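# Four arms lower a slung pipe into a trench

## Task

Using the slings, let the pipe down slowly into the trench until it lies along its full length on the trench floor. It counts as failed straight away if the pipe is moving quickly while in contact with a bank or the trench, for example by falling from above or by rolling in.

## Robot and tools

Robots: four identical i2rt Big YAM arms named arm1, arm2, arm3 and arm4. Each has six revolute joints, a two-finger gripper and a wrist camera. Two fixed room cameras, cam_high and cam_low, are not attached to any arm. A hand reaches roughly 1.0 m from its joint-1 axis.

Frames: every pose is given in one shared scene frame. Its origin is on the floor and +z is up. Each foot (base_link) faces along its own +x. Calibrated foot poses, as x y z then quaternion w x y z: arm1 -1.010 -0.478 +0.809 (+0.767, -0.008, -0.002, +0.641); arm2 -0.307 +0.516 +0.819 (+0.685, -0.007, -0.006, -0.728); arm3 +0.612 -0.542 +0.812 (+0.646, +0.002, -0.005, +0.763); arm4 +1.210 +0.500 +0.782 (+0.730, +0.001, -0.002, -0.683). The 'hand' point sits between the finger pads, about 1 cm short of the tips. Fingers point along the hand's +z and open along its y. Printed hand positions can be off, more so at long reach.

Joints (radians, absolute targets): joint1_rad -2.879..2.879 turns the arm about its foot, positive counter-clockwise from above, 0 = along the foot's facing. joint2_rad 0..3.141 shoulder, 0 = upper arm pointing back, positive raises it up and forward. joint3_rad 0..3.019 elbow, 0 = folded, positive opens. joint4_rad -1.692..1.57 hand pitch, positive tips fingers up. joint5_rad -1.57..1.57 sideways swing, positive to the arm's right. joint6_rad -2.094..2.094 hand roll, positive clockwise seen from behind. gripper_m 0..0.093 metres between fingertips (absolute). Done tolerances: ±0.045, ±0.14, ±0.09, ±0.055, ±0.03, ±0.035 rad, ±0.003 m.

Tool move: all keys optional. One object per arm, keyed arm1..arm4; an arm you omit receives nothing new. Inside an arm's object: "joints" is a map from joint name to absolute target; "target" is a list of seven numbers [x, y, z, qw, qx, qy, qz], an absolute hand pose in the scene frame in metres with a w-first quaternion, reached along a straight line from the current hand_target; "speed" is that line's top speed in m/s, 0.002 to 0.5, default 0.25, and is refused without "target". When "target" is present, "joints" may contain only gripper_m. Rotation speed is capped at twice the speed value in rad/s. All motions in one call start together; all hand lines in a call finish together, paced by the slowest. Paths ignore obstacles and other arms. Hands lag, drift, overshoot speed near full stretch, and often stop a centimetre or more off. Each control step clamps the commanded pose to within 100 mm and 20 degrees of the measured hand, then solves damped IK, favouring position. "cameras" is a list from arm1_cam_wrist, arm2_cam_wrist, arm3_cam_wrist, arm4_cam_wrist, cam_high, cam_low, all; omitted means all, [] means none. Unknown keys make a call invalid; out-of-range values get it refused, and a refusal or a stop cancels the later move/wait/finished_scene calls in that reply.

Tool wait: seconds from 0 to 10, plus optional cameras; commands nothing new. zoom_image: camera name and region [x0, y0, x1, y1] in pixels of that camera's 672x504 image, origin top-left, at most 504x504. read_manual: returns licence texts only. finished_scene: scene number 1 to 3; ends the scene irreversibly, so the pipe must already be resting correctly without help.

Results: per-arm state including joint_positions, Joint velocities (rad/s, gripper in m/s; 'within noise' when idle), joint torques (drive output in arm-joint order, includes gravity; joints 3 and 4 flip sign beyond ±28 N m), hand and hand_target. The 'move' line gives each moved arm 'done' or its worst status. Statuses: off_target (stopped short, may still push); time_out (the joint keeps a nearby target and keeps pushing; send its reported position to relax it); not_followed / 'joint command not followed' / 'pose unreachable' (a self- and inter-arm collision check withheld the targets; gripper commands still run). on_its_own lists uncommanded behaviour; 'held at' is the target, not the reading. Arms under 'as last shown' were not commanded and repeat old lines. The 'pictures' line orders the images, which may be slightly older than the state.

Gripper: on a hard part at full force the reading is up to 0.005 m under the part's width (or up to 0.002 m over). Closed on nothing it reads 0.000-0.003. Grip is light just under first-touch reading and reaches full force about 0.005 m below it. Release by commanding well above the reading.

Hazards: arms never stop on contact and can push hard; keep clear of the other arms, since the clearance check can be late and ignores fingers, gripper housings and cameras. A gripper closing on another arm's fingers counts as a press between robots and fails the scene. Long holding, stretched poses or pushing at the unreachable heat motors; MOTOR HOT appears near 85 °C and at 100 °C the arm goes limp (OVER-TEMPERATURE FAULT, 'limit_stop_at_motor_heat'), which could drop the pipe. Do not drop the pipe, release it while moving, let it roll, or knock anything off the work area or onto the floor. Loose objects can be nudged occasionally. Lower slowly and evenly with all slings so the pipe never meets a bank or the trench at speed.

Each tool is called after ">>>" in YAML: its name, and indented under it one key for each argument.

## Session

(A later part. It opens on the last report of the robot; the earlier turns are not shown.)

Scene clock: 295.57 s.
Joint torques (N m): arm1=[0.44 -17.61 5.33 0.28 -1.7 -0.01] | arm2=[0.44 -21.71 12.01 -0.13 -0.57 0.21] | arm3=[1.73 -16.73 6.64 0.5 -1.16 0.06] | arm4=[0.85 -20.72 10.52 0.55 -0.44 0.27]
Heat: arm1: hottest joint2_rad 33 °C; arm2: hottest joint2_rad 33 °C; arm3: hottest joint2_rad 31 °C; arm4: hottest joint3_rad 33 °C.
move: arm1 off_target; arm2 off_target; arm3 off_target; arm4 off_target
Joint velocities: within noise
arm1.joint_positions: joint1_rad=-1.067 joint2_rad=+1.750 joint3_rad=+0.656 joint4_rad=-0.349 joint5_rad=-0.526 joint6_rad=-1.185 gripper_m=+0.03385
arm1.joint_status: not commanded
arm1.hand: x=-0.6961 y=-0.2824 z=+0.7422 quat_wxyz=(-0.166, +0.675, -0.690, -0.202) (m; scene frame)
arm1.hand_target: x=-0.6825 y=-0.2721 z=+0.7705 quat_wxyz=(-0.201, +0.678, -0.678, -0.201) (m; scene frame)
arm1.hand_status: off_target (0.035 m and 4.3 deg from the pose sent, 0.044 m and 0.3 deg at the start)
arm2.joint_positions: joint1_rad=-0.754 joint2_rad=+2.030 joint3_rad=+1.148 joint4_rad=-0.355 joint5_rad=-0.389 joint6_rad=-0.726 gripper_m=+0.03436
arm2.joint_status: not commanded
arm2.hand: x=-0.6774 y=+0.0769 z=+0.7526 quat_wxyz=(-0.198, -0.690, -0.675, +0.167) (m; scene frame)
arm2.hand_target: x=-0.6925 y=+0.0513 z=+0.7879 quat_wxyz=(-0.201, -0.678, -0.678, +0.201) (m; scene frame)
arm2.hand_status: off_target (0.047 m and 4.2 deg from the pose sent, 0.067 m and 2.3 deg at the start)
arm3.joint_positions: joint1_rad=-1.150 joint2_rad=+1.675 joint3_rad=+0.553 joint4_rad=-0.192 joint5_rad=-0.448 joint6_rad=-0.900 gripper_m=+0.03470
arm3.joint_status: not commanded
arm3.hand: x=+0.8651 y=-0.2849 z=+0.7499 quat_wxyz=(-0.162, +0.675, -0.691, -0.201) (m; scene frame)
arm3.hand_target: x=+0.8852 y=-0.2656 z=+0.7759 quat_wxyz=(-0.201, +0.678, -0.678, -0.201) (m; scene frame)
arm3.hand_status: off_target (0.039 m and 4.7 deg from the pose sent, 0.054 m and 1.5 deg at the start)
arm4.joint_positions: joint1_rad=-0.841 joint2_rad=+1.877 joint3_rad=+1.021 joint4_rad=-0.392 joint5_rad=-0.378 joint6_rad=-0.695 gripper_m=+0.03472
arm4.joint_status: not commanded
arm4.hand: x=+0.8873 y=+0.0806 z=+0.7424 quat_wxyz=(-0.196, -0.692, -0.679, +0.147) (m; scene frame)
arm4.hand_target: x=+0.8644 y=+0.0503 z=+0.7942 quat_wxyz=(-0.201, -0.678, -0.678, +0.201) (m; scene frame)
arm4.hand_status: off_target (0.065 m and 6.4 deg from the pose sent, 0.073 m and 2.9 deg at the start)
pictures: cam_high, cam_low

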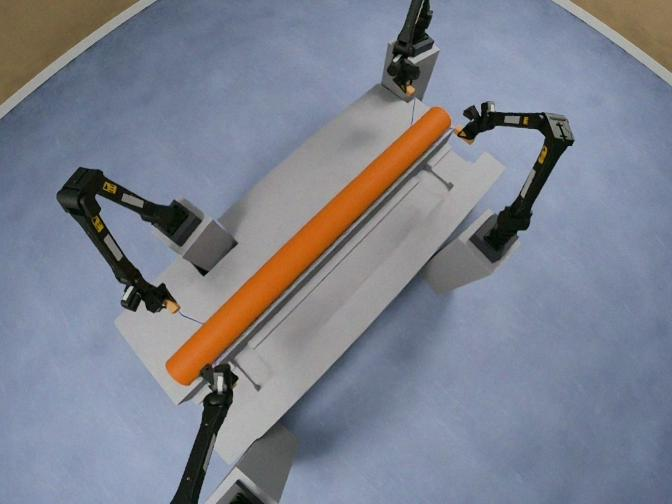

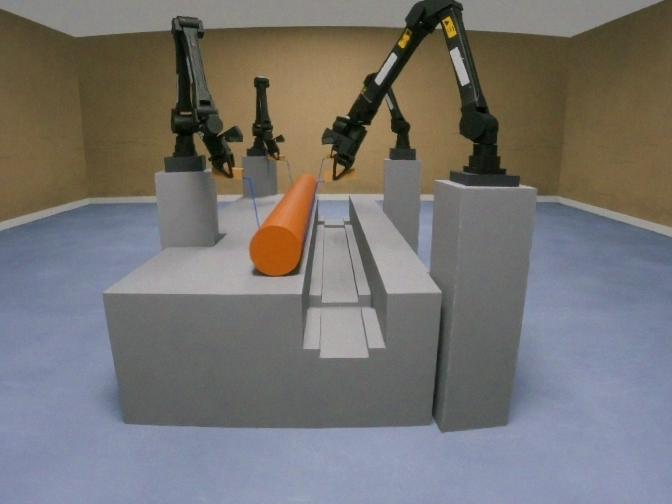

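>>> move:
  arm1: {"target": [-0.675, -0.265, 0.802, -0.2008, 0.678, -0.678, -0.2008], "speed": 0.06}
  arm2: {"target": [-0.698, 0.042, 0.817, 0.2008, 0.678, 0.678, -0.2008], "speed": 0.06}
  arm3: {"target": [0.895, -0.255, 0.806, -0.2008, 0.678, -0.678, -0.2008], "speed": 0.06}
  arm4: {"target": [0.855, 0.038, 0.833, 0.2008, 0.678, 0.678, -0.2008], "speed": 0.06}
  cameras: ["cam_low", "cam_high"]

>>> zoom_image:
  camera: "cam_low"
  region: [170, 130, 400, 300]

Scene clock: 300.63 s.
Joint torques (N m): arm1=[0.15 -17.61 8.31 0.2 -2.06 -0.06] | arm2=[-0.15 -24.94 14.28 -0.01 -1.35 0.09] | arm3=[1.61 -18.32 8.53 0.44 -1.65 0.01] | arm4=[0.67 -24.35 12.12 0.61 -0.99 0.19]
Heat: arm1: hottest joint2_rad 33 °C; arm2: hottest joint3_rad 35 °C; arm3: hottest joint2_rad 31 °C; arm4: hottest joint3_rad 33 °C.
move: arm1 off_target; arm2 off_target; arm3 off_target; arm4 off_target
Joint velocities: within noise
arm1.joint_positions: joint1_rad=-1.056 joint2_rad=+1.689 joint3_rad=+0.656 joint4_rad=-0.444 joint5_rad=-0.515 joint6_rad=-1.168 gripper_m=+0.03385
arm1.joint_status: not commanded
arm1.hand: x=-0.7066 y=-0.2835 z=+0.7591 quat_wxyz=(-0.146, +0.671, -0.697, -0.207) (m; scene frame)
arm1.hand_target: x=-0.6769 y=-0.2658 z=+0.8007 quat_wxyz=(-0.201, +0.679, -0.677, -0.201) (m; scene frame)
arm1.hand_status: off_target (0.056 m and 6.7 deg from the pose sent, 0.066 m and 4.3 deg at the start)
arm2.joint_positions: joint1_rad=-0.741 joint2_rad=+2.020 joint3_rad=+1.153 joint4_rad=-0.436 joint5_rad=-0.368 joint6_rad=-0.713 gripper_m=+0.03436
arm2.joint_status: not commanded
arm2.hand: x=-0.6646 y=+0.0840 z=+0.7520 quat_wxyz=(-0.190, -0.701, -0.674, +0.132) (m; scene frame)
arm2.hand_target: x=-0.6943 y=+0.0461 z=+0.8187 quat_wxyz=(-0.201, -0.678, -0.678, +0.201) (m; scene frame)
arm2.hand_status: off_target (0.084 m and 8.4 deg from the pose sent, 0.076 m and 4.2 deg at the start)
arm3.joint_positions: joint1_rad=-1.138 joint2_rad=+1.628 joint3_rad=+0.584 joint4_rad=-0.305 joint5_rad=-0.434 joint6_rad=-0.887 gripper_m=+0.03470
arm3.joint_status: not commanded
arm3.hand: x=+0.8639 y=-0.2835 z=+0.7652 quat_wxyz=(-0.142, +0.674, -0.698, -0.198) (m; scene frame)
arm3.hand_target: x=+0.8931 y=-0.2564 z=+0.8059 quat_wxyz=(-0.201, +0.679, -0.677, -0.201) (m; scene frame)
arm3.hand_status: off_target (0.059 m and 7.2 deg from the pose sent, 0.070 m and 4.7 deg at the start)
arm4.joint_positions: joint1_rad=-0.836 joint2_rad=+1.867 joint3_rad=+1.042 joint4_rad=-0.487 joint5_rad=-0.362 joint6_rad=-0.686 gripper_m=+0.03472
arm4.joint_status: not commanded
arm4.hand: x=+0.8936 y=+0.0867 z=+0.7469 quat_wxyz=(-0.188, -0.702, -0.677, +0.116) (m; scene frame)
arm4.hand_target: x=+0.8623 y=+0.0461 z=+0.8289 quat_wxyz=(-0.201, -0.677, -0.679, +0.201) (m; scene frame)
arm4.hand_status: off_target (0.106 m and 10.3 deg from the pose sent, 0.105 m and 6.4 deg at the start; pose on its path clipped on 20 of 38 steps)
pictures: cam_high, cam_low

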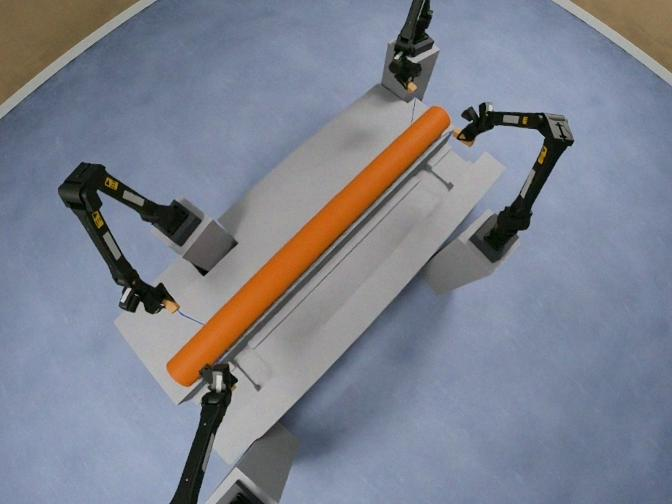

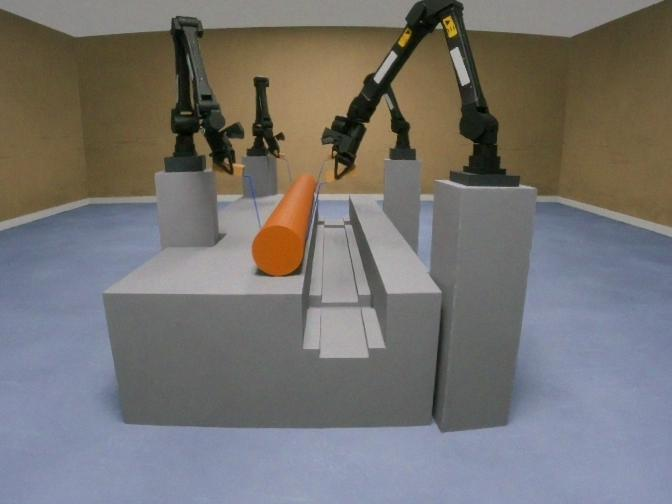

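Scaled by 2.191.

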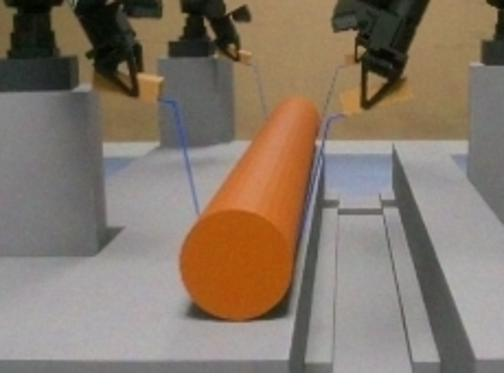

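>>> move:
  arm2: {"joints": {"joint2_rad": 1.88, "joint3_rad": 1.25}}
  arm4: {"joints": {"joint2_rad": 1.71, "joint3_rad": 1.15}}
  cameras: ["cam_low", "cam_high"]

>>> zoom_image:
  camera: "cam_low"
  region: [170, 130, 400, 300]

Scene clock: 336.07 s.
Joint torques (N m): arm1=[0.09 -17.85 8.23 0.09 -2.31 -0.08] | arm2=[-0.15 -27.81 15.86 0.28 -1.58 0.11] | arm3=[1.67 -18.37 8.53 0.54 -1.7 0.01] | arm4=[0.56 -27.46 13.6 0.81 -1.36 0.16]
Heat: arm1: hottest joint3_rad 36 °C; arm2: hottest joint3_rad 43 °C; arm3: hottest joint3_rad 33 °C; arm4: hottest joint3_rad 37 °C.
move: arm2 time_out; arm4 time_out
Joint velocities: within noise
arm1.joint_positions: joint1_rad=-1.053 joint2_rad=+1.689 joint3_rad=+0.656 joint4_rad=-0.445 joint5_rad=-0.510 joint6_rad=-1.167 gripper_m=+0.03385
arm1.joint_status: not commanded
arm1.hand: x=-0.7072 y=-0.2832 z=+0.7587 quat_wxyz=(-0.144, +0.672, -0.697, -0.205) (m; scene frame)
arm1.hand_target: x=-0.6768 y=-0.2658 z=+0.8007 quat_wxyz=(-0.201, +0.679, -0.677, -0.201) (m; scene frame)
arm1.hand_status: not commanded
arm2.joint_positions: joint1_rad=-0.740 joint2_rad=+1.982 joint3_rad=+1.160 joint4_rad=-0.441 joint5_rad=-0.362 joint6_rad=-0.713 gripper_m=+0.03436
arm2.joint_status: joint3_rad time_out (moved +0.007 of +0.097); the others done
arm2.on_its_own: joint3_rad reads +1.160 and still pushes toward +1.250 since a time_out
arm2.hand: x=-0.6718 y=+0.0777 z=+0.7743 quat_wxyz=(-0.188, -0.697, -0.675, +0.152) (m; scene frame)
arm2.hand_target: x=-0.7065 y=+0.0349 z=+0.8697 quat_wxyz=(-0.200, -0.664, -0.678, +0.245) (m; scene frame)
arm2.hand_status: not commanded
arm3.joint_positions: joint1_rad=-1.137 joint2_rad=+1.628 joint3_rad=+0.584 joint4_rad=-0.306 joint5_rad=-0.432 joint6_rad=-0.887 gripper_m=+0.03470
arm3.joint_status: not commanded
arm3.hand: x=+0.8638 y=-0.2836 z=+0.7652 quat_wxyz=(-0.141, +0.674, -0.698, -0.198) (m; scene frame)
arm3.hand_target: x=+0.8932 y=-0.2564 z=+0.8060 quat_wxyz=(-0.201, +0.679, -0.677, -0.201) (m; scene frame)
arm3.hand_status: not commanded
arm4.joint_positions: joint1_rad=-0.833 joint2_rad=+1.842 joint3_rad=+1.050 joint4_rad=-0.492 joint5_rad=-0.352 joint6_rad=-0.684 gripper_m=+0.03472
arm4.joint_status: joint3_rad time_out (moved +0.008 of +0.108); the others done
arm4.on_its_own: joint3_rad reads +1.050 and still pushes toward +1.150 since a time_out; joint5_rad reads -0.352 and still pushes toward -0.383 since a time_out
arm4.hand: x=+0.8890 y=+0.0821 z=+0.7608 quat_wxyz=(-0.184, -0.700, -0.678, +0.129) (m; scene frame)
arm4.hand_target: x=+0.8523 y=+0.0362 z=+0.8723 quat_wxyz=(-0.201, -0.665, -0.678, +0.241) (m; scene frame)
arm4.hand_status: not commanded
pictures: cam_high, cam_low

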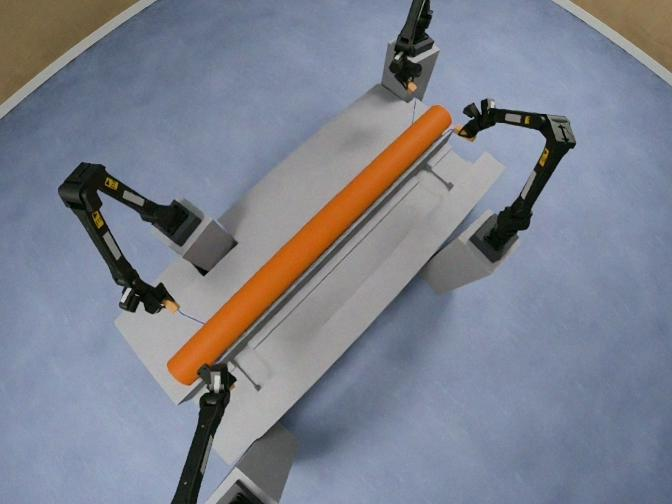

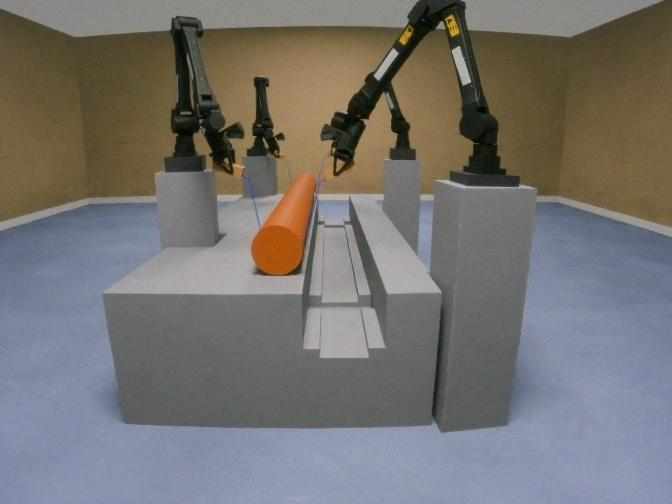

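Scaled by 2.191.

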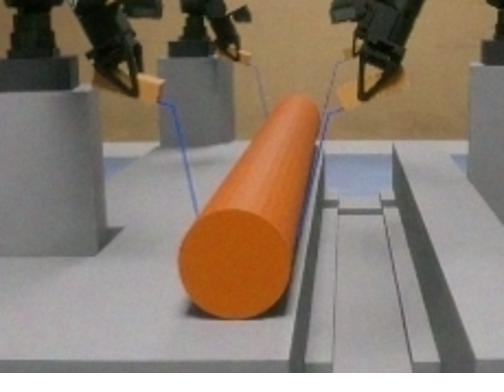

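>>> move:
  arm1: {"joints": {"joint2_rad": 1.54, "joint3_rad": 0.73}}
  arm2: {"joints": {"joint2_rad": 1.85, "joint3_rad": 1.26}}
  arm3: {"joints": {"joint2_rad": 1.49, "joint3_rad": 0.66}}
  arm4: {"joints": {"joint2_rad": 1.65, "joint3_rad": 1.15}}
  cameras: ["cam_low", "cam_high"]

>>> zoom_image:
  camera: "cam_low"
  region: [170, 130, 400, 300]

Scene clock: 343.87 s.
Joint torques (N m): arm1=[-0.44 -17.79 10.78 0.66 -2.32 -0.08] | arm2=[-0.21 -28.28 16.94 0.43 -1.53 0.11] | arm3=[1.14 -19.43 10.18 0.99 -1.88 0.02] | arm4=[0.32 -28.57 13.93 1.58 -1.74 0.16]
Heat: arm1: hottest joint3_rad 36 °C; arm2: hottest joint3_rad 46 °C; arm3: hottest joint3_rad 34 °C; arm4: hottest joint3_rad 39 °C.
move: arm1 done; arm2 time_out; arm3 done; arm4 time_out
Joint velocities: within noise
arm1.joint_positions: joint1_rad=-1.051 joint2_rad=+1.619 joint3_rad=+0.656 joint4_rad=-0.455 joint5_rad=-0.508 joint6_rad=-1.167 gripper_m=+0.03385
arm1.joint_status: all done
arm1.hand: x=-0.6985 y=-0.2796 z=+0.7817 quat_wxyz=(-0.170, +0.677, -0.690, -0.192) (m; scene frame)
arm1.hand_target: x=-0.6567 y=-0.2583 z=+0.8358 quat_wxyz=(-0.243, +0.684, -0.664, -0.180) (m; scene frame)
arm1.hand_status: not commanded
arm2.joint_positions: joint1_rad=-0.740 joint2_rad=+1.957 joint3_rad=+1.160 joint4_rad=-0.445 joint5_rad=-0.363 joint6_rad=-0.713 gripper_m=+0.03436
arm2.joint_status: joint3_rad time_out (moved +0.000 of +0.100); the others done
arm2.on_its_own: joint3_rad reads +1.160 and still pushes toward +1.260 since a time_out
arm2.hand: x=-0.6742 y=+0.0753 z=+0.7877 quat_wxyz=(-0.188, -0.694, -0.676, +0.162) (m; scene frame)
arm2.hand_target: x=-0.7111 y=+0.0307 z=+0.8921 quat_wxyz=(-0.199, -0.658, -0.677, +0.264) (m; scene frame)
arm2.hand_status: not commanded
arm3.joint_positions: joint1_rad=-1.132 joint2_rad=+1.569 joint3_rad=+0.589 joint4_rad=-0.315 joint5_rad=-0.428 joint6_rad=-0.887 gripper_m=+0.03470
arm3.joint_status: all done
arm3.hand: x=+0.8721 y=-0.2766 z=+0.7858 quat_wxyz=(-0.167, +0.677, -0.690, -0.192) (m; scene frame)
arm3.hand_target: x=+0.9091 y=-0.2458 z=+0.8407 quat_wxyz=(-0.245, +0.680, -0.664, -0.192) (m; scene frame)
arm3.hand_status: not commanded
arm4.joint_positions: joint1_rad=-0.833 joint2_rad=+1.799 joint3_rad=+1.050 joint4_rad=-0.512 joint5_rad=-0.341 joint6_rad=-0.683 gripper_m=+0.03472
arm4.joint_status: joint2_rad time_out (moved -0.044 of -0.192); joint3_rad time_out (moved +0.000 of +0.100)
arm4.on_its_own: joint2_rad reads +1.799 and still pushes toward +1.650 since a time_out; joint3_rad reads +1.050 and still pushes toward +1.150 since a time_out; joint5_rad reads -0.341 and still pushes toward -0.383 since a time_out
arm4.hand: x=+0.8863 y=+0.0818 z=+0.7810 quat_wxyz=(-0.179, -0.699, -0.678, +0.141) (m; scene frame)
arm4.hand_target: x=+0.8511 y=+0.0353 z=+0.9060 quat_wxyz=(-0.202, -0.655, -0.676, +0.270) (m; scene frame)
arm4.hand_status: not commanded
pictures: cam_high, cam_low

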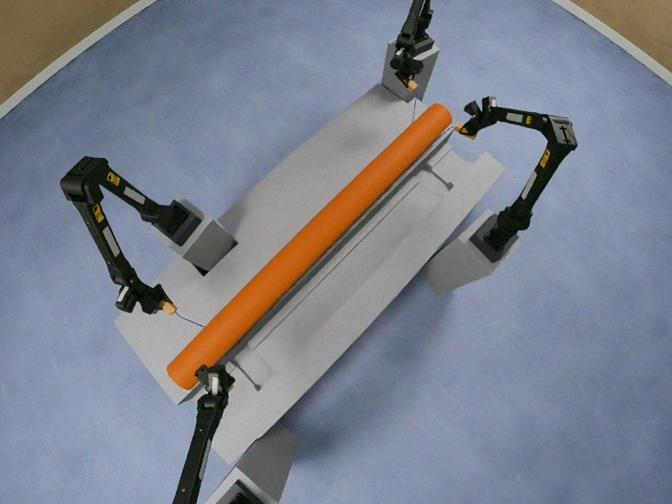

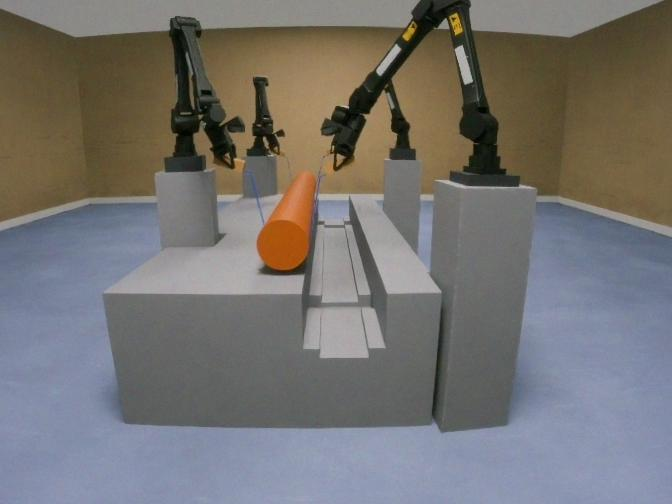

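Scaled by 2.191.

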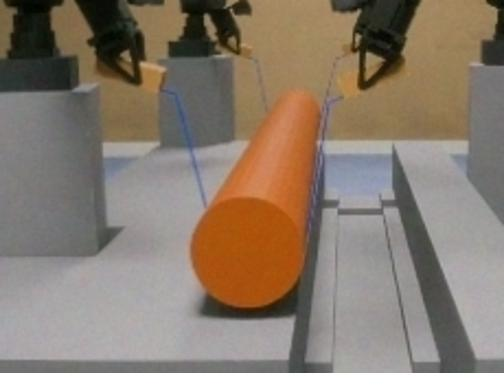

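>>> move:
  arm1: {"joints": {"joint2_rad": 1.49, "joint3_rad": 0.77}}
  arm2: {"joints": {"joint2_rad": 1.79, "joint3_rad": 1.26}}
  arm3: {"joints": {"joint2_rad": 1.44, "joint3_rad": 0.70}}
  arm4: {"joints": {"joint2_rad": 1.59, "joint3_rad": 1.15}}
  cameras: ["cam_low", "cam_high"]

>>> zoom_image:
  camera: "cam_low"
  region: [170, 130, 400, 300]

Scene clock: 361.37 s.
Joint torques (N m): arm1=[-1.03 -18.84 12.62 0.84 -2.22 -0.05] | arm2=[-0.38 -27.93 17.42 0.98 -1.58 0.11] | arm3=[1.14 -19.84 11.82 1.4 -1.97 0.02] | arm4=[0.5 -27.75 14.32 1.88 -1.56 0.16]
Heat: arm1: hottest joint3_rad 39 °C; arm2: hottest joint3_rad 51 °C; arm3: hottest joint3_rad 37 °C; arm4: hottest joint3_rad 41 °C.
move: arm1 time_out; arm2 off_target; arm3 done; arm4 time_out
Joint velocities: within noise
arm1.joint_positions: joint1_rad=-1.051 joint2_rad=+1.577 joint3_rad=+0.675 joint4_rad=-0.461 joint5_rad=-0.511 joint6_rad=-1.167 gripper_m=+0.03385
arm1.joint_status: joint3_rad time_out (moved +0.019 of +0.114); the others done
arm1.on_its_own: joint3_rad reads +0.675 and still pushes toward +0.770 since a time_out; joint5_rad reads -0.511 and still pushes toward -0.552 since a time_out
arm1.hand: x=-0.6848 y=-0.2738 z=+0.8014 quat_wxyz=(-0.194, +0.680, -0.683, -0.182) (m; scene frame)
arm1.hand_target: x=-0.6353 y=-0.2502 z=+0.8697 quat_wxyz=(-0.281, +0.688, -0.650, -0.161) (m; scene frame)
arm1.hand_status: not commanded
arm2.joint_positions: joint1_rad=-0.738 joint2_rad=+1.893 joint3_rad=+1.160 joint4_rad=-0.455 joint5_rad=-0.362 joint6_rad=-0.713 gripper_m=+0.03436
arm2.joint_status: joint3_rad off_target (ended at +1.160, target +1.260); the others done
arm2.on_its_own: joint3_rad reads +1.160 and still pushes toward +1.260 since a time_out
arm2.hand: x=-0.6788 y=+0.0701 z=+0.8222 quat_wxyz=(-0.188, -0.687, -0.676, +0.188) (m; scene frame)
arm2.hand_target: x=-0.7131 y=+0.0292 z=+0.9290 quat_wxyz=(-0.199, -0.648, -0.675, +0.292) (m; scene frame)
arm2.hand_status: not commanded
arm3.joint_positions: joint1_rad=-1.131 joint2_rad=+1.526 joint3_rad=+0.613 joint4_rad=-0.323 joint5_rad=-0.426 joint6_rad=-0.887 gripper_m=+0.03470
arm3.joint_status: all done
arm3.hand: x=+0.8864 y=-0.2670 z=+0.8076 quat_wxyz=(-0.195, +0.679, -0.683, -0.186) (m; scene frame)
arm3.hand_target: x=+0.9280 y=-0.2330 z=+0.8758 quat_wxyz=(-0.286, +0.680, -0.650, -0.184) (m; scene frame)
arm3.hand_status: not commanded
arm4.joint_positions: joint1_rad=-0.832 joint2_rad=+1.733 joint3_rad=+1.050 joint4_rad=-0.517 joint5_rad=-0.346 joint6_rad=-0.683 gripper_m=+0.03472
arm4.joint_status: joint2_rad time_out (moved -0.065 of -0.209); joint3_rad time_out (moved +0.000 of +0.100)
arm4.on_its_own: joint2_rad reads +1.733 and still pushes toward +1.590 since a time_out; joint3_rad reads +1.050 and still pushes toward +1.150 since a time_out; joint5_rad reads -0.346 and still pushes toward -0.383 since a time_out
arm4.hand: x=+0.8828 y=+0.0766 z=+0.8138 quat_wxyz=(-0.182, -0.691, -0.678, +0.170) (m; scene frame)
arm4.hand_target: x=+0.8515 y=+0.0358 z=+0.9399 quat_wxyz=(-0.202, -0.645, -0.674, +0.298) (m; scene frame)
arm4.hand_status: not commanded
pictures: cam_high, cam_low

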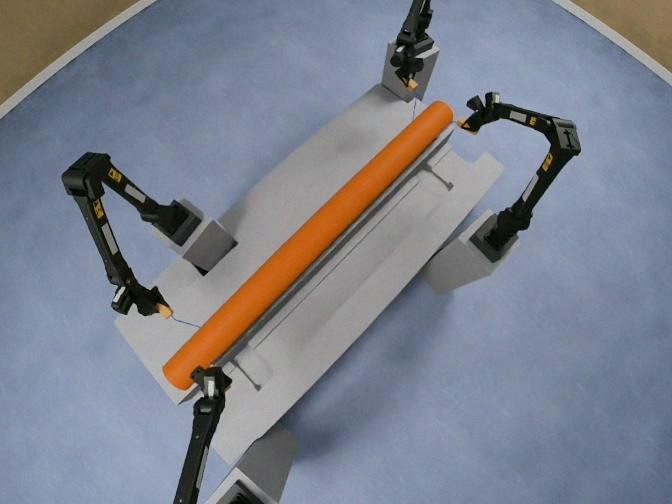

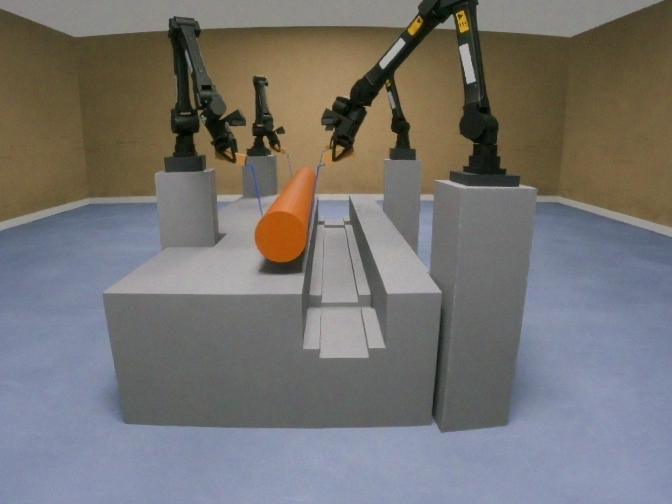

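Scaled by 2.191.

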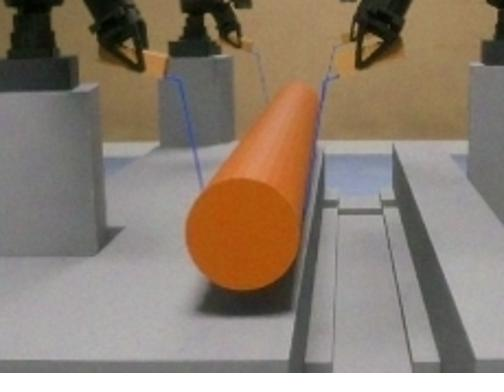

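>>> move:
  arm1: {"target": [-0.65, -0.055, 0.89, -0.2008, 0.678, -0.678, -0.2008], "speed": 0.06}
  arm2: {"target": [-0.712, 0.243, 0.89, 0.2008, 0.678, 0.678, -0.2008], "speed": 0.06}
  arm3: {"target": [0.907, -0.05, 0.89, -0.2008, 0.678, -0.678, -0.2008], "speed": 0.06}
  arm4: {"target": [0.855, 0.245, 0.88, 0.2008, 0.678, 0.678, -0.2008], "speed": 0.06}

>>> zoom_image:
  camera: "cam_low"
  region: [170, 130, 450, 370]

Scene clock: 376.57 s.
Joint torques (N m): arm1=[-0.32 -20.6 15.09 0.88 -1.64 -0.03] | arm2=[-2.43 -23.41 10.7 -0.53 -2.08 -0.03] | arm3=[1.08 -25.99 13.14 1.11 -1.35 0.02] | arm4=[-0.67 -21.89 9.8 0.06 -2.14 -0.2]
Heat: arm1: hottest joint3_rad 41 °C; arm2: hottest joint3_rad 53 °C; arm3: hottest joint3_rad 38 °C; arm4: hottest joint3_rad 43 °C.
move: arm1 off_target; arm2 off_target; arm3 off_target; arm4 off_target
Joint velocities: within noise
arm1.joint_positions: joint1_rad=-0.655 joint2_rad=+1.741 joint3_rad=+0.990 joint4_rad=-0.594 joint5_rad=-0.401 joint6_rad=-0.745 gripper_m=+0.03385
arm1.joint_status: not commanded
arm1.hand: x=-0.6970 y=-0.1030 z=+0.8149 quat_wxyz=(-0.113, +0.676, -0.703, -0.190) (m; scene frame)
arm1.hand_target: x=-0.6569 y=-0.0621 z=+0.8925 quat_wxyz=(-0.201, +0.679, -0.677, -0.200) (m; scene frame)
arm1.hand_status: off_target (0.101 m and 10.6 deg from the pose sent, 0.239 m and 2.3 deg at the start; pose on its path clipped on 17 of 128 steps)
arm2.joint_positions: joint1_rad=-1.058 joint2_rad=+1.733 joint3_rad=+0.981 joint4_rad=-0.688 joint5_rad=-0.466 joint6_rad=-1.065 gripper_m=+0.03436
arm2.joint_status: not commanded
arm2.hand: x=-0.6862 y=+0.2469 z=+0.8314 quat_wxyz=(-0.206, -0.693, -0.678, +0.137) (m; scene frame)
arm2.hand_target: x=-0.7102 y=+0.2435 z=+0.8877 quat_wxyz=(-0.199, -0.678, -0.679, +0.201) (m; scene frame)
arm2.hand_status: off_target (0.064 m and 7.5 deg from the pose sent, 0.189 m and 2.4 deg at the start; pose on its path clipped on 59 of 128 steps)
arm3.joint_positions: joint1_rad=-0.799 joint2_rad=+1.783 joint3_rad=+1.011 joint4_rad=-0.517 joint5_rad=-0.305 joint6_rad=-0.558 gripper_m=+0.03470
arm3.joint_status: not commanded
arm3.hand: x=+0.8712 y=-0.1030 z=+0.8083 quat_wxyz=(-0.112, +0.681, -0.702, -0.176) (m; scene frame)
arm3.hand_target: x=+0.9011 y=-0.0588 z=+0.8894 quat_wxyz=(-0.201, +0.679, -0.677, -0.201) (m; scene frame)
arm3.hand_status: off_target (0.104 m and 10.9 deg from the pose sent, 0.233 m and 1.9 deg at the start; pose on its path clipped on 48 of 128 steps)
arm4.joint_positions: joint1_rad=-1.186 joint2_rad=+1.568 joint3_rad=+0.837 joint4_rad=-0.734 joint5_rad=-0.459 joint6_rad=-1.044 gripper_m=+0.03472
arm4.joint_status: not commanded
arm4.hand: x=+0.8852 y=+0.2589 z=+0.8087 quat_wxyz=(-0.205, -0.705, -0.669, +0.115) (m; scene frame)
arm4.hand_target: x=+0.8582 y=+0.2462 z=+0.8762 quat_wxyz=(-0.199, -0.677, -0.680, +0.200) (m; scene frame)
arm4.hand_status: off_target (0.079 m and 10.4 deg from the pose sent, 0.183 m and 4.4 deg at the start; pose on its path clipped on 83 of 128 steps)
pictures: arm1_cam_wrist, arm2_cam_wrist, arm3_cam_wrist, arm4_cam_wrist, cam_high, cam_low

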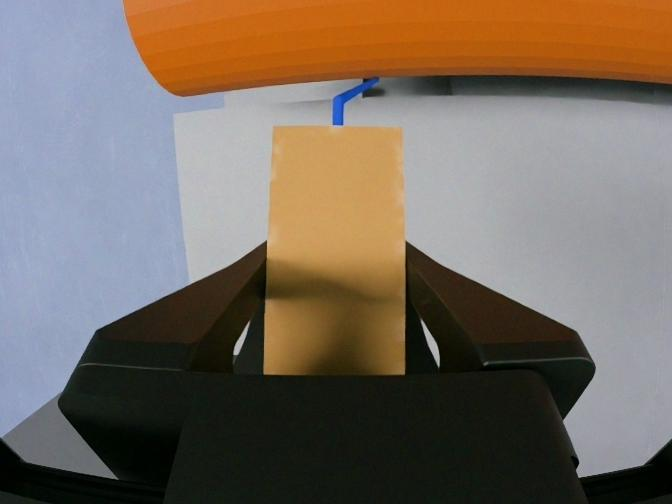

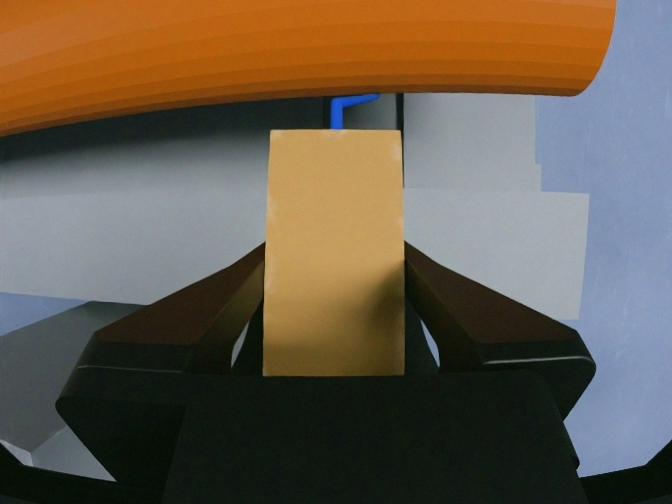

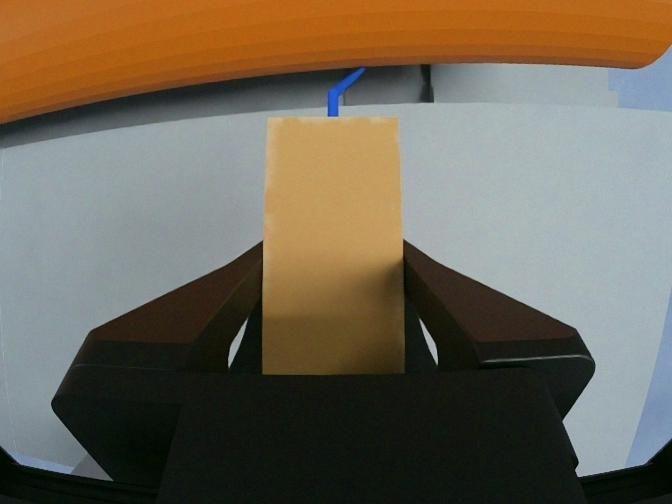

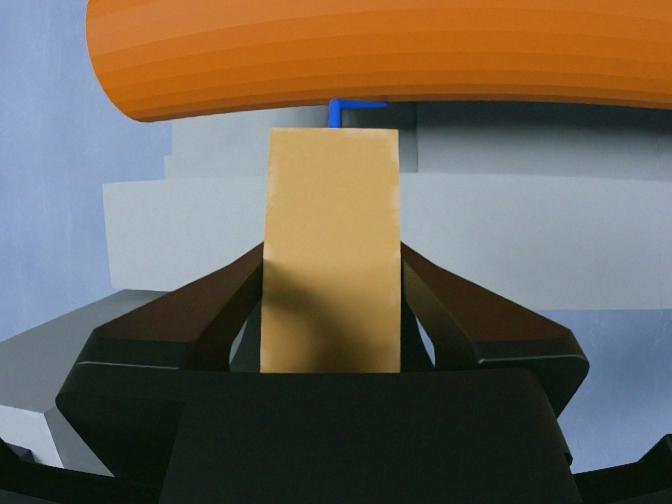

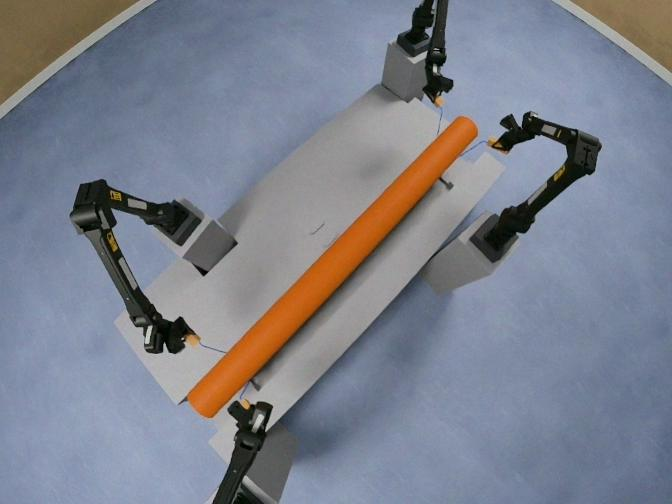

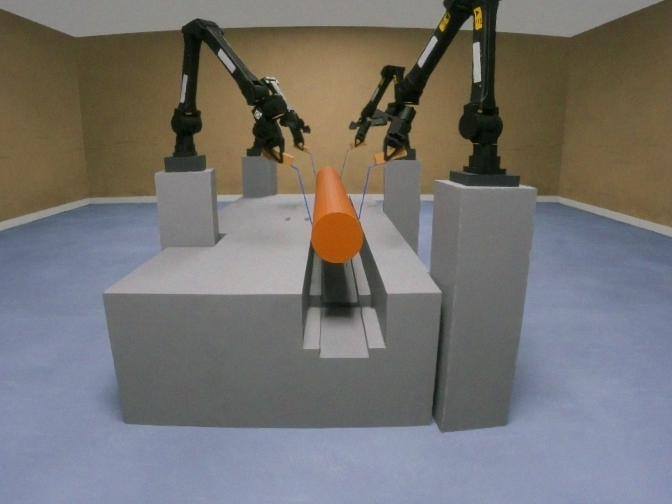

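Scaled by 1.800.

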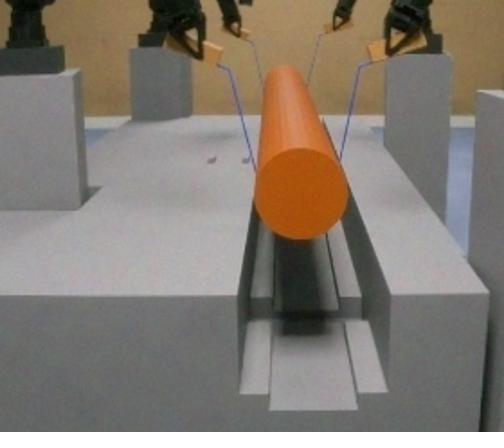

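>>> move:
  arm1: {"target": [-0.647, -0.043, 0.738, -0.2008, 0.678, -0.678, -0.2008], "speed": 0.08}
  arm2: {"target": [-0.711, 0.265, 0.716, 0.2008, 0.678, 0.678, -0.2008], "speed": 0.08}
  arm3: {"target": [0.908, -0.040, 0.741, -0.2008, 0.678, -0.678, -0.2008], "speed": 0.08}
  arm4: {"target": [0.851, 0.256, 0.7275, 0.2008, 0.678, 0.678, -0.2008], "speed": 0.08}

>>> zoom_image:
  camera: "cam_low"
  region: [220, 130, 470, 370]

Scene clock: 390.87 s.
Joint torques (N m): arm1=[-0.21 -23.94 9.01 2.25 -1.75 0] | arm2=[-2.96 -20.89 5.67 0.57 -1.83 -0.01] | arm3=[1.14 -27.52 8.18 2.11 -1.21 0.03] | arm4=[-1.08 -20.78 5.19 1.2 -2.34 -0.17]
Heat: arm1: hottest joint3_rad 42 °C; arm2: hottest joint3_rad 49 °C; arm3: hottest joint3_rad 42 °C; arm4: hottest joint3_rad 42 °C.
move: arm1 off_target; arm2 off_target; arm3 off_target; arm4 off_target
Joint velocities: within noise
arm1.joint_positions: joint1_rad=-0.636 joint2_rad=+2.066 joint3_rad=+0.990 joint4_rad=-0.256 joint5_rad=-0.390 joint6_rad=-0.726 gripper_m=+0.03385
arm1.joint_status: not commanded
arm1.hand: x=-0.6907 y=-0.0904 z=+0.6786 quat_wxyz=(-0.116, +0.676, -0.703, -0.186) (m; scene frame)
arm1.hand_target: x=-0.6506 y=-0.0471 z=+0.7405 quat_wxyz=(-0.200, +0.679, -0.677, -0.200) (m; scene frame)
arm1.hand_status: off_target (0.088 m and 10.3 deg from the pose sent, 0.110 m and 10.6 deg at the start)
arm2.joint_positions: joint1_rad=-1.106 joint2_rad=+2.052 joint3_rad=+0.895 joint4_rad=-0.280 joint5_rad=-0.484 joint6_rad=-1.126 gripper_m=+0.03436
arm2.joint_status: not commanded
arm2.hand: x=-0.6815 y=+0.2674 z=+0.6852 quat_wxyz=(-0.206, -0.686, -0.681, +0.152) (m; scene frame)
arm2.hand_target: x=-0.7102 y=+0.2657 z=+0.7155 quat_wxyz=(-0.200, -0.678, -0.679, +0.200) (m; scene frame)
arm2.hand_status: off_target (0.043 m and 5.7 deg from the pose sent, 0.119 m and 7.6 deg at the start)
arm3.joint_positions: joint1_rad=-0.791 joint2_rad=+2.081 joint3_rad=+1.011 joint4_rad=-0.190 joint5_rad=-0.303 joint6_rad=-0.550 gripper_m=+0.03470
arm3.joint_status: not commanded
arm3.hand: x=+0.8770 y=-0.0882 z=+0.6833 quat_wxyz=(-0.125, +0.681, -0.699, -0.179) (m; scene frame)
arm3.hand_target: x=+0.9055 y=-0.0437 z=+0.7430 quat_wxyz=(-0.201, +0.679, -0.677, -0.201) (m; scene frame)
arm3.hand_status: off_target (0.081 m and 9.4 deg from the pose sent, 0.099 m and 10.9 deg at the start)
arm4.joint_positions: joint1_rad=-1.217 joint2_rad=+1.876 joint3_rad=+0.744 joint4_rad=-0.328 joint5_rad=-0.463 joint6_rad=-1.084 gripper_m=+0.03472
arm4.joint_status: not commanded
arm4.hand: x=+0.8870 y=+0.2719 z=+0.6802 quat_wxyz=(-0.201, -0.701, -0.672, +0.125) (m; scene frame)
arm4.hand_target: x=+0.8527 y=+0.2573 z=+0.7256 quat_wxyz=(-0.199, -0.677, -0.679, +0.200) (m; scene frame)
arm4.hand_status: off_target (0.062 m and 9.1 deg from the pose sent, 0.088 m and 10.4 deg at the start)
pictures: arm1_cam_wrist, arm2_cam_wrist, arm3_cam_wrist, arm4_cam_wrist, cam_high, cam_low

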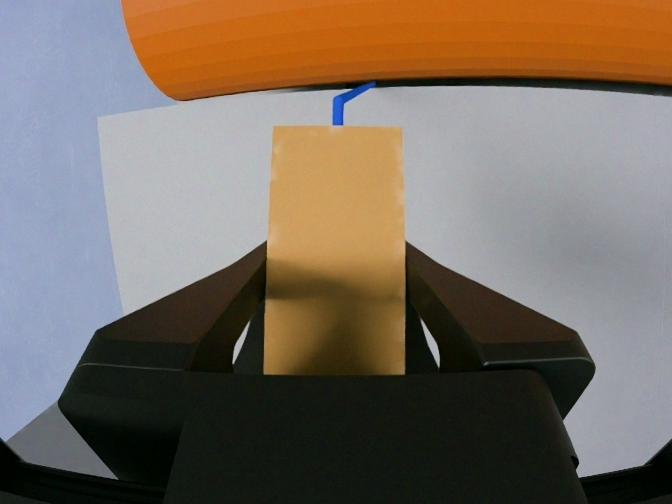

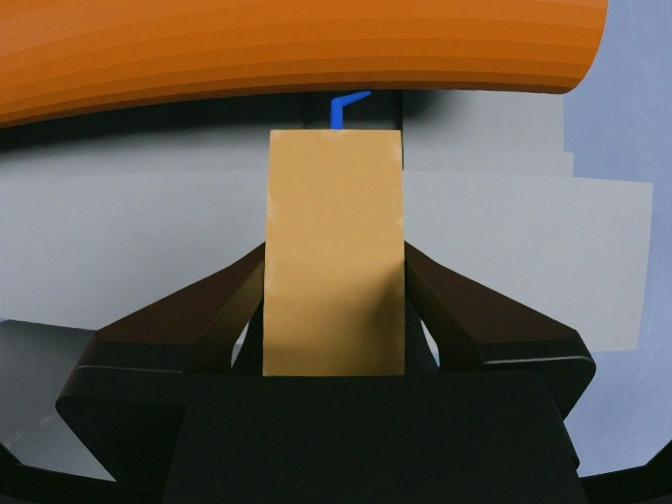

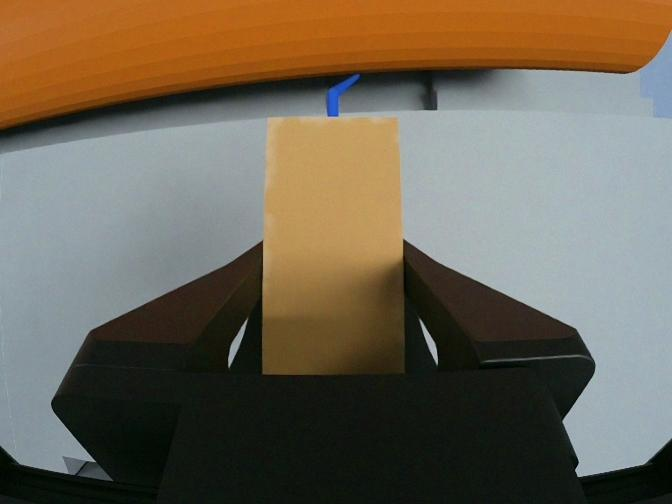

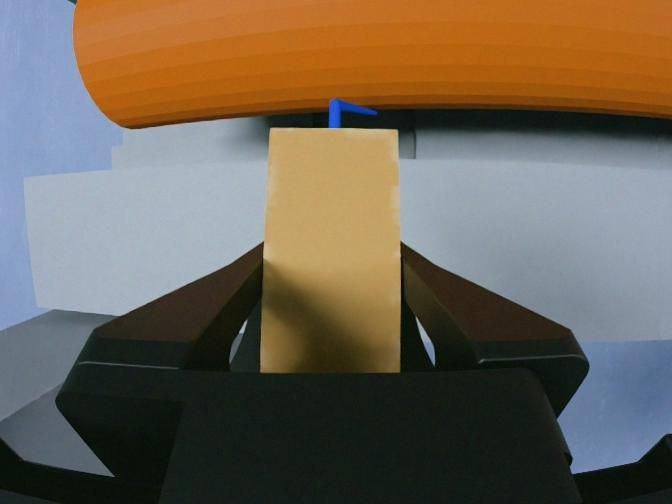

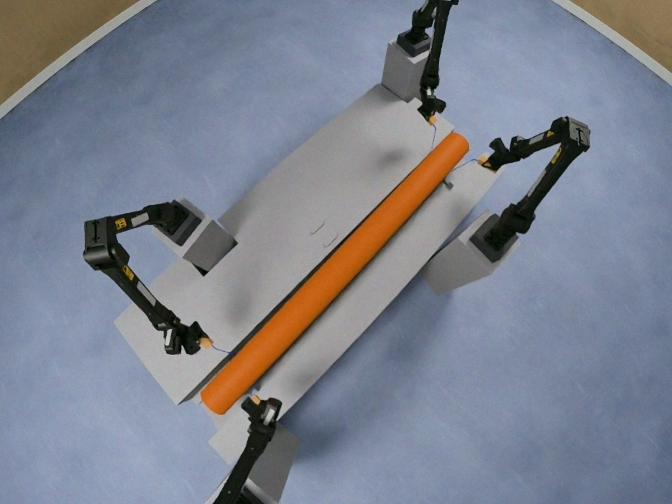

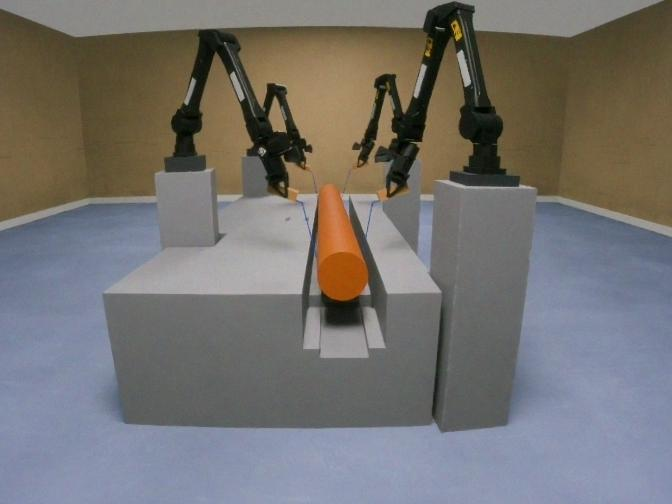

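Scaled by 2.016.

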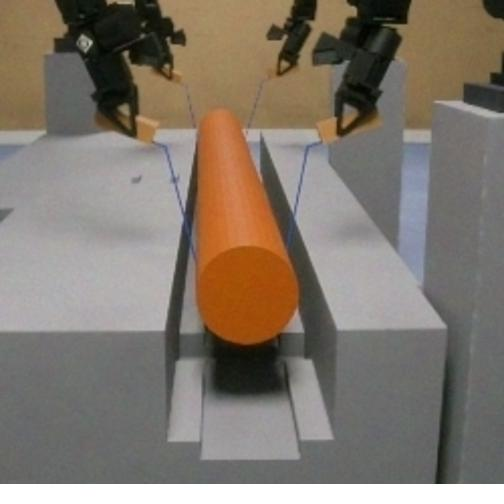

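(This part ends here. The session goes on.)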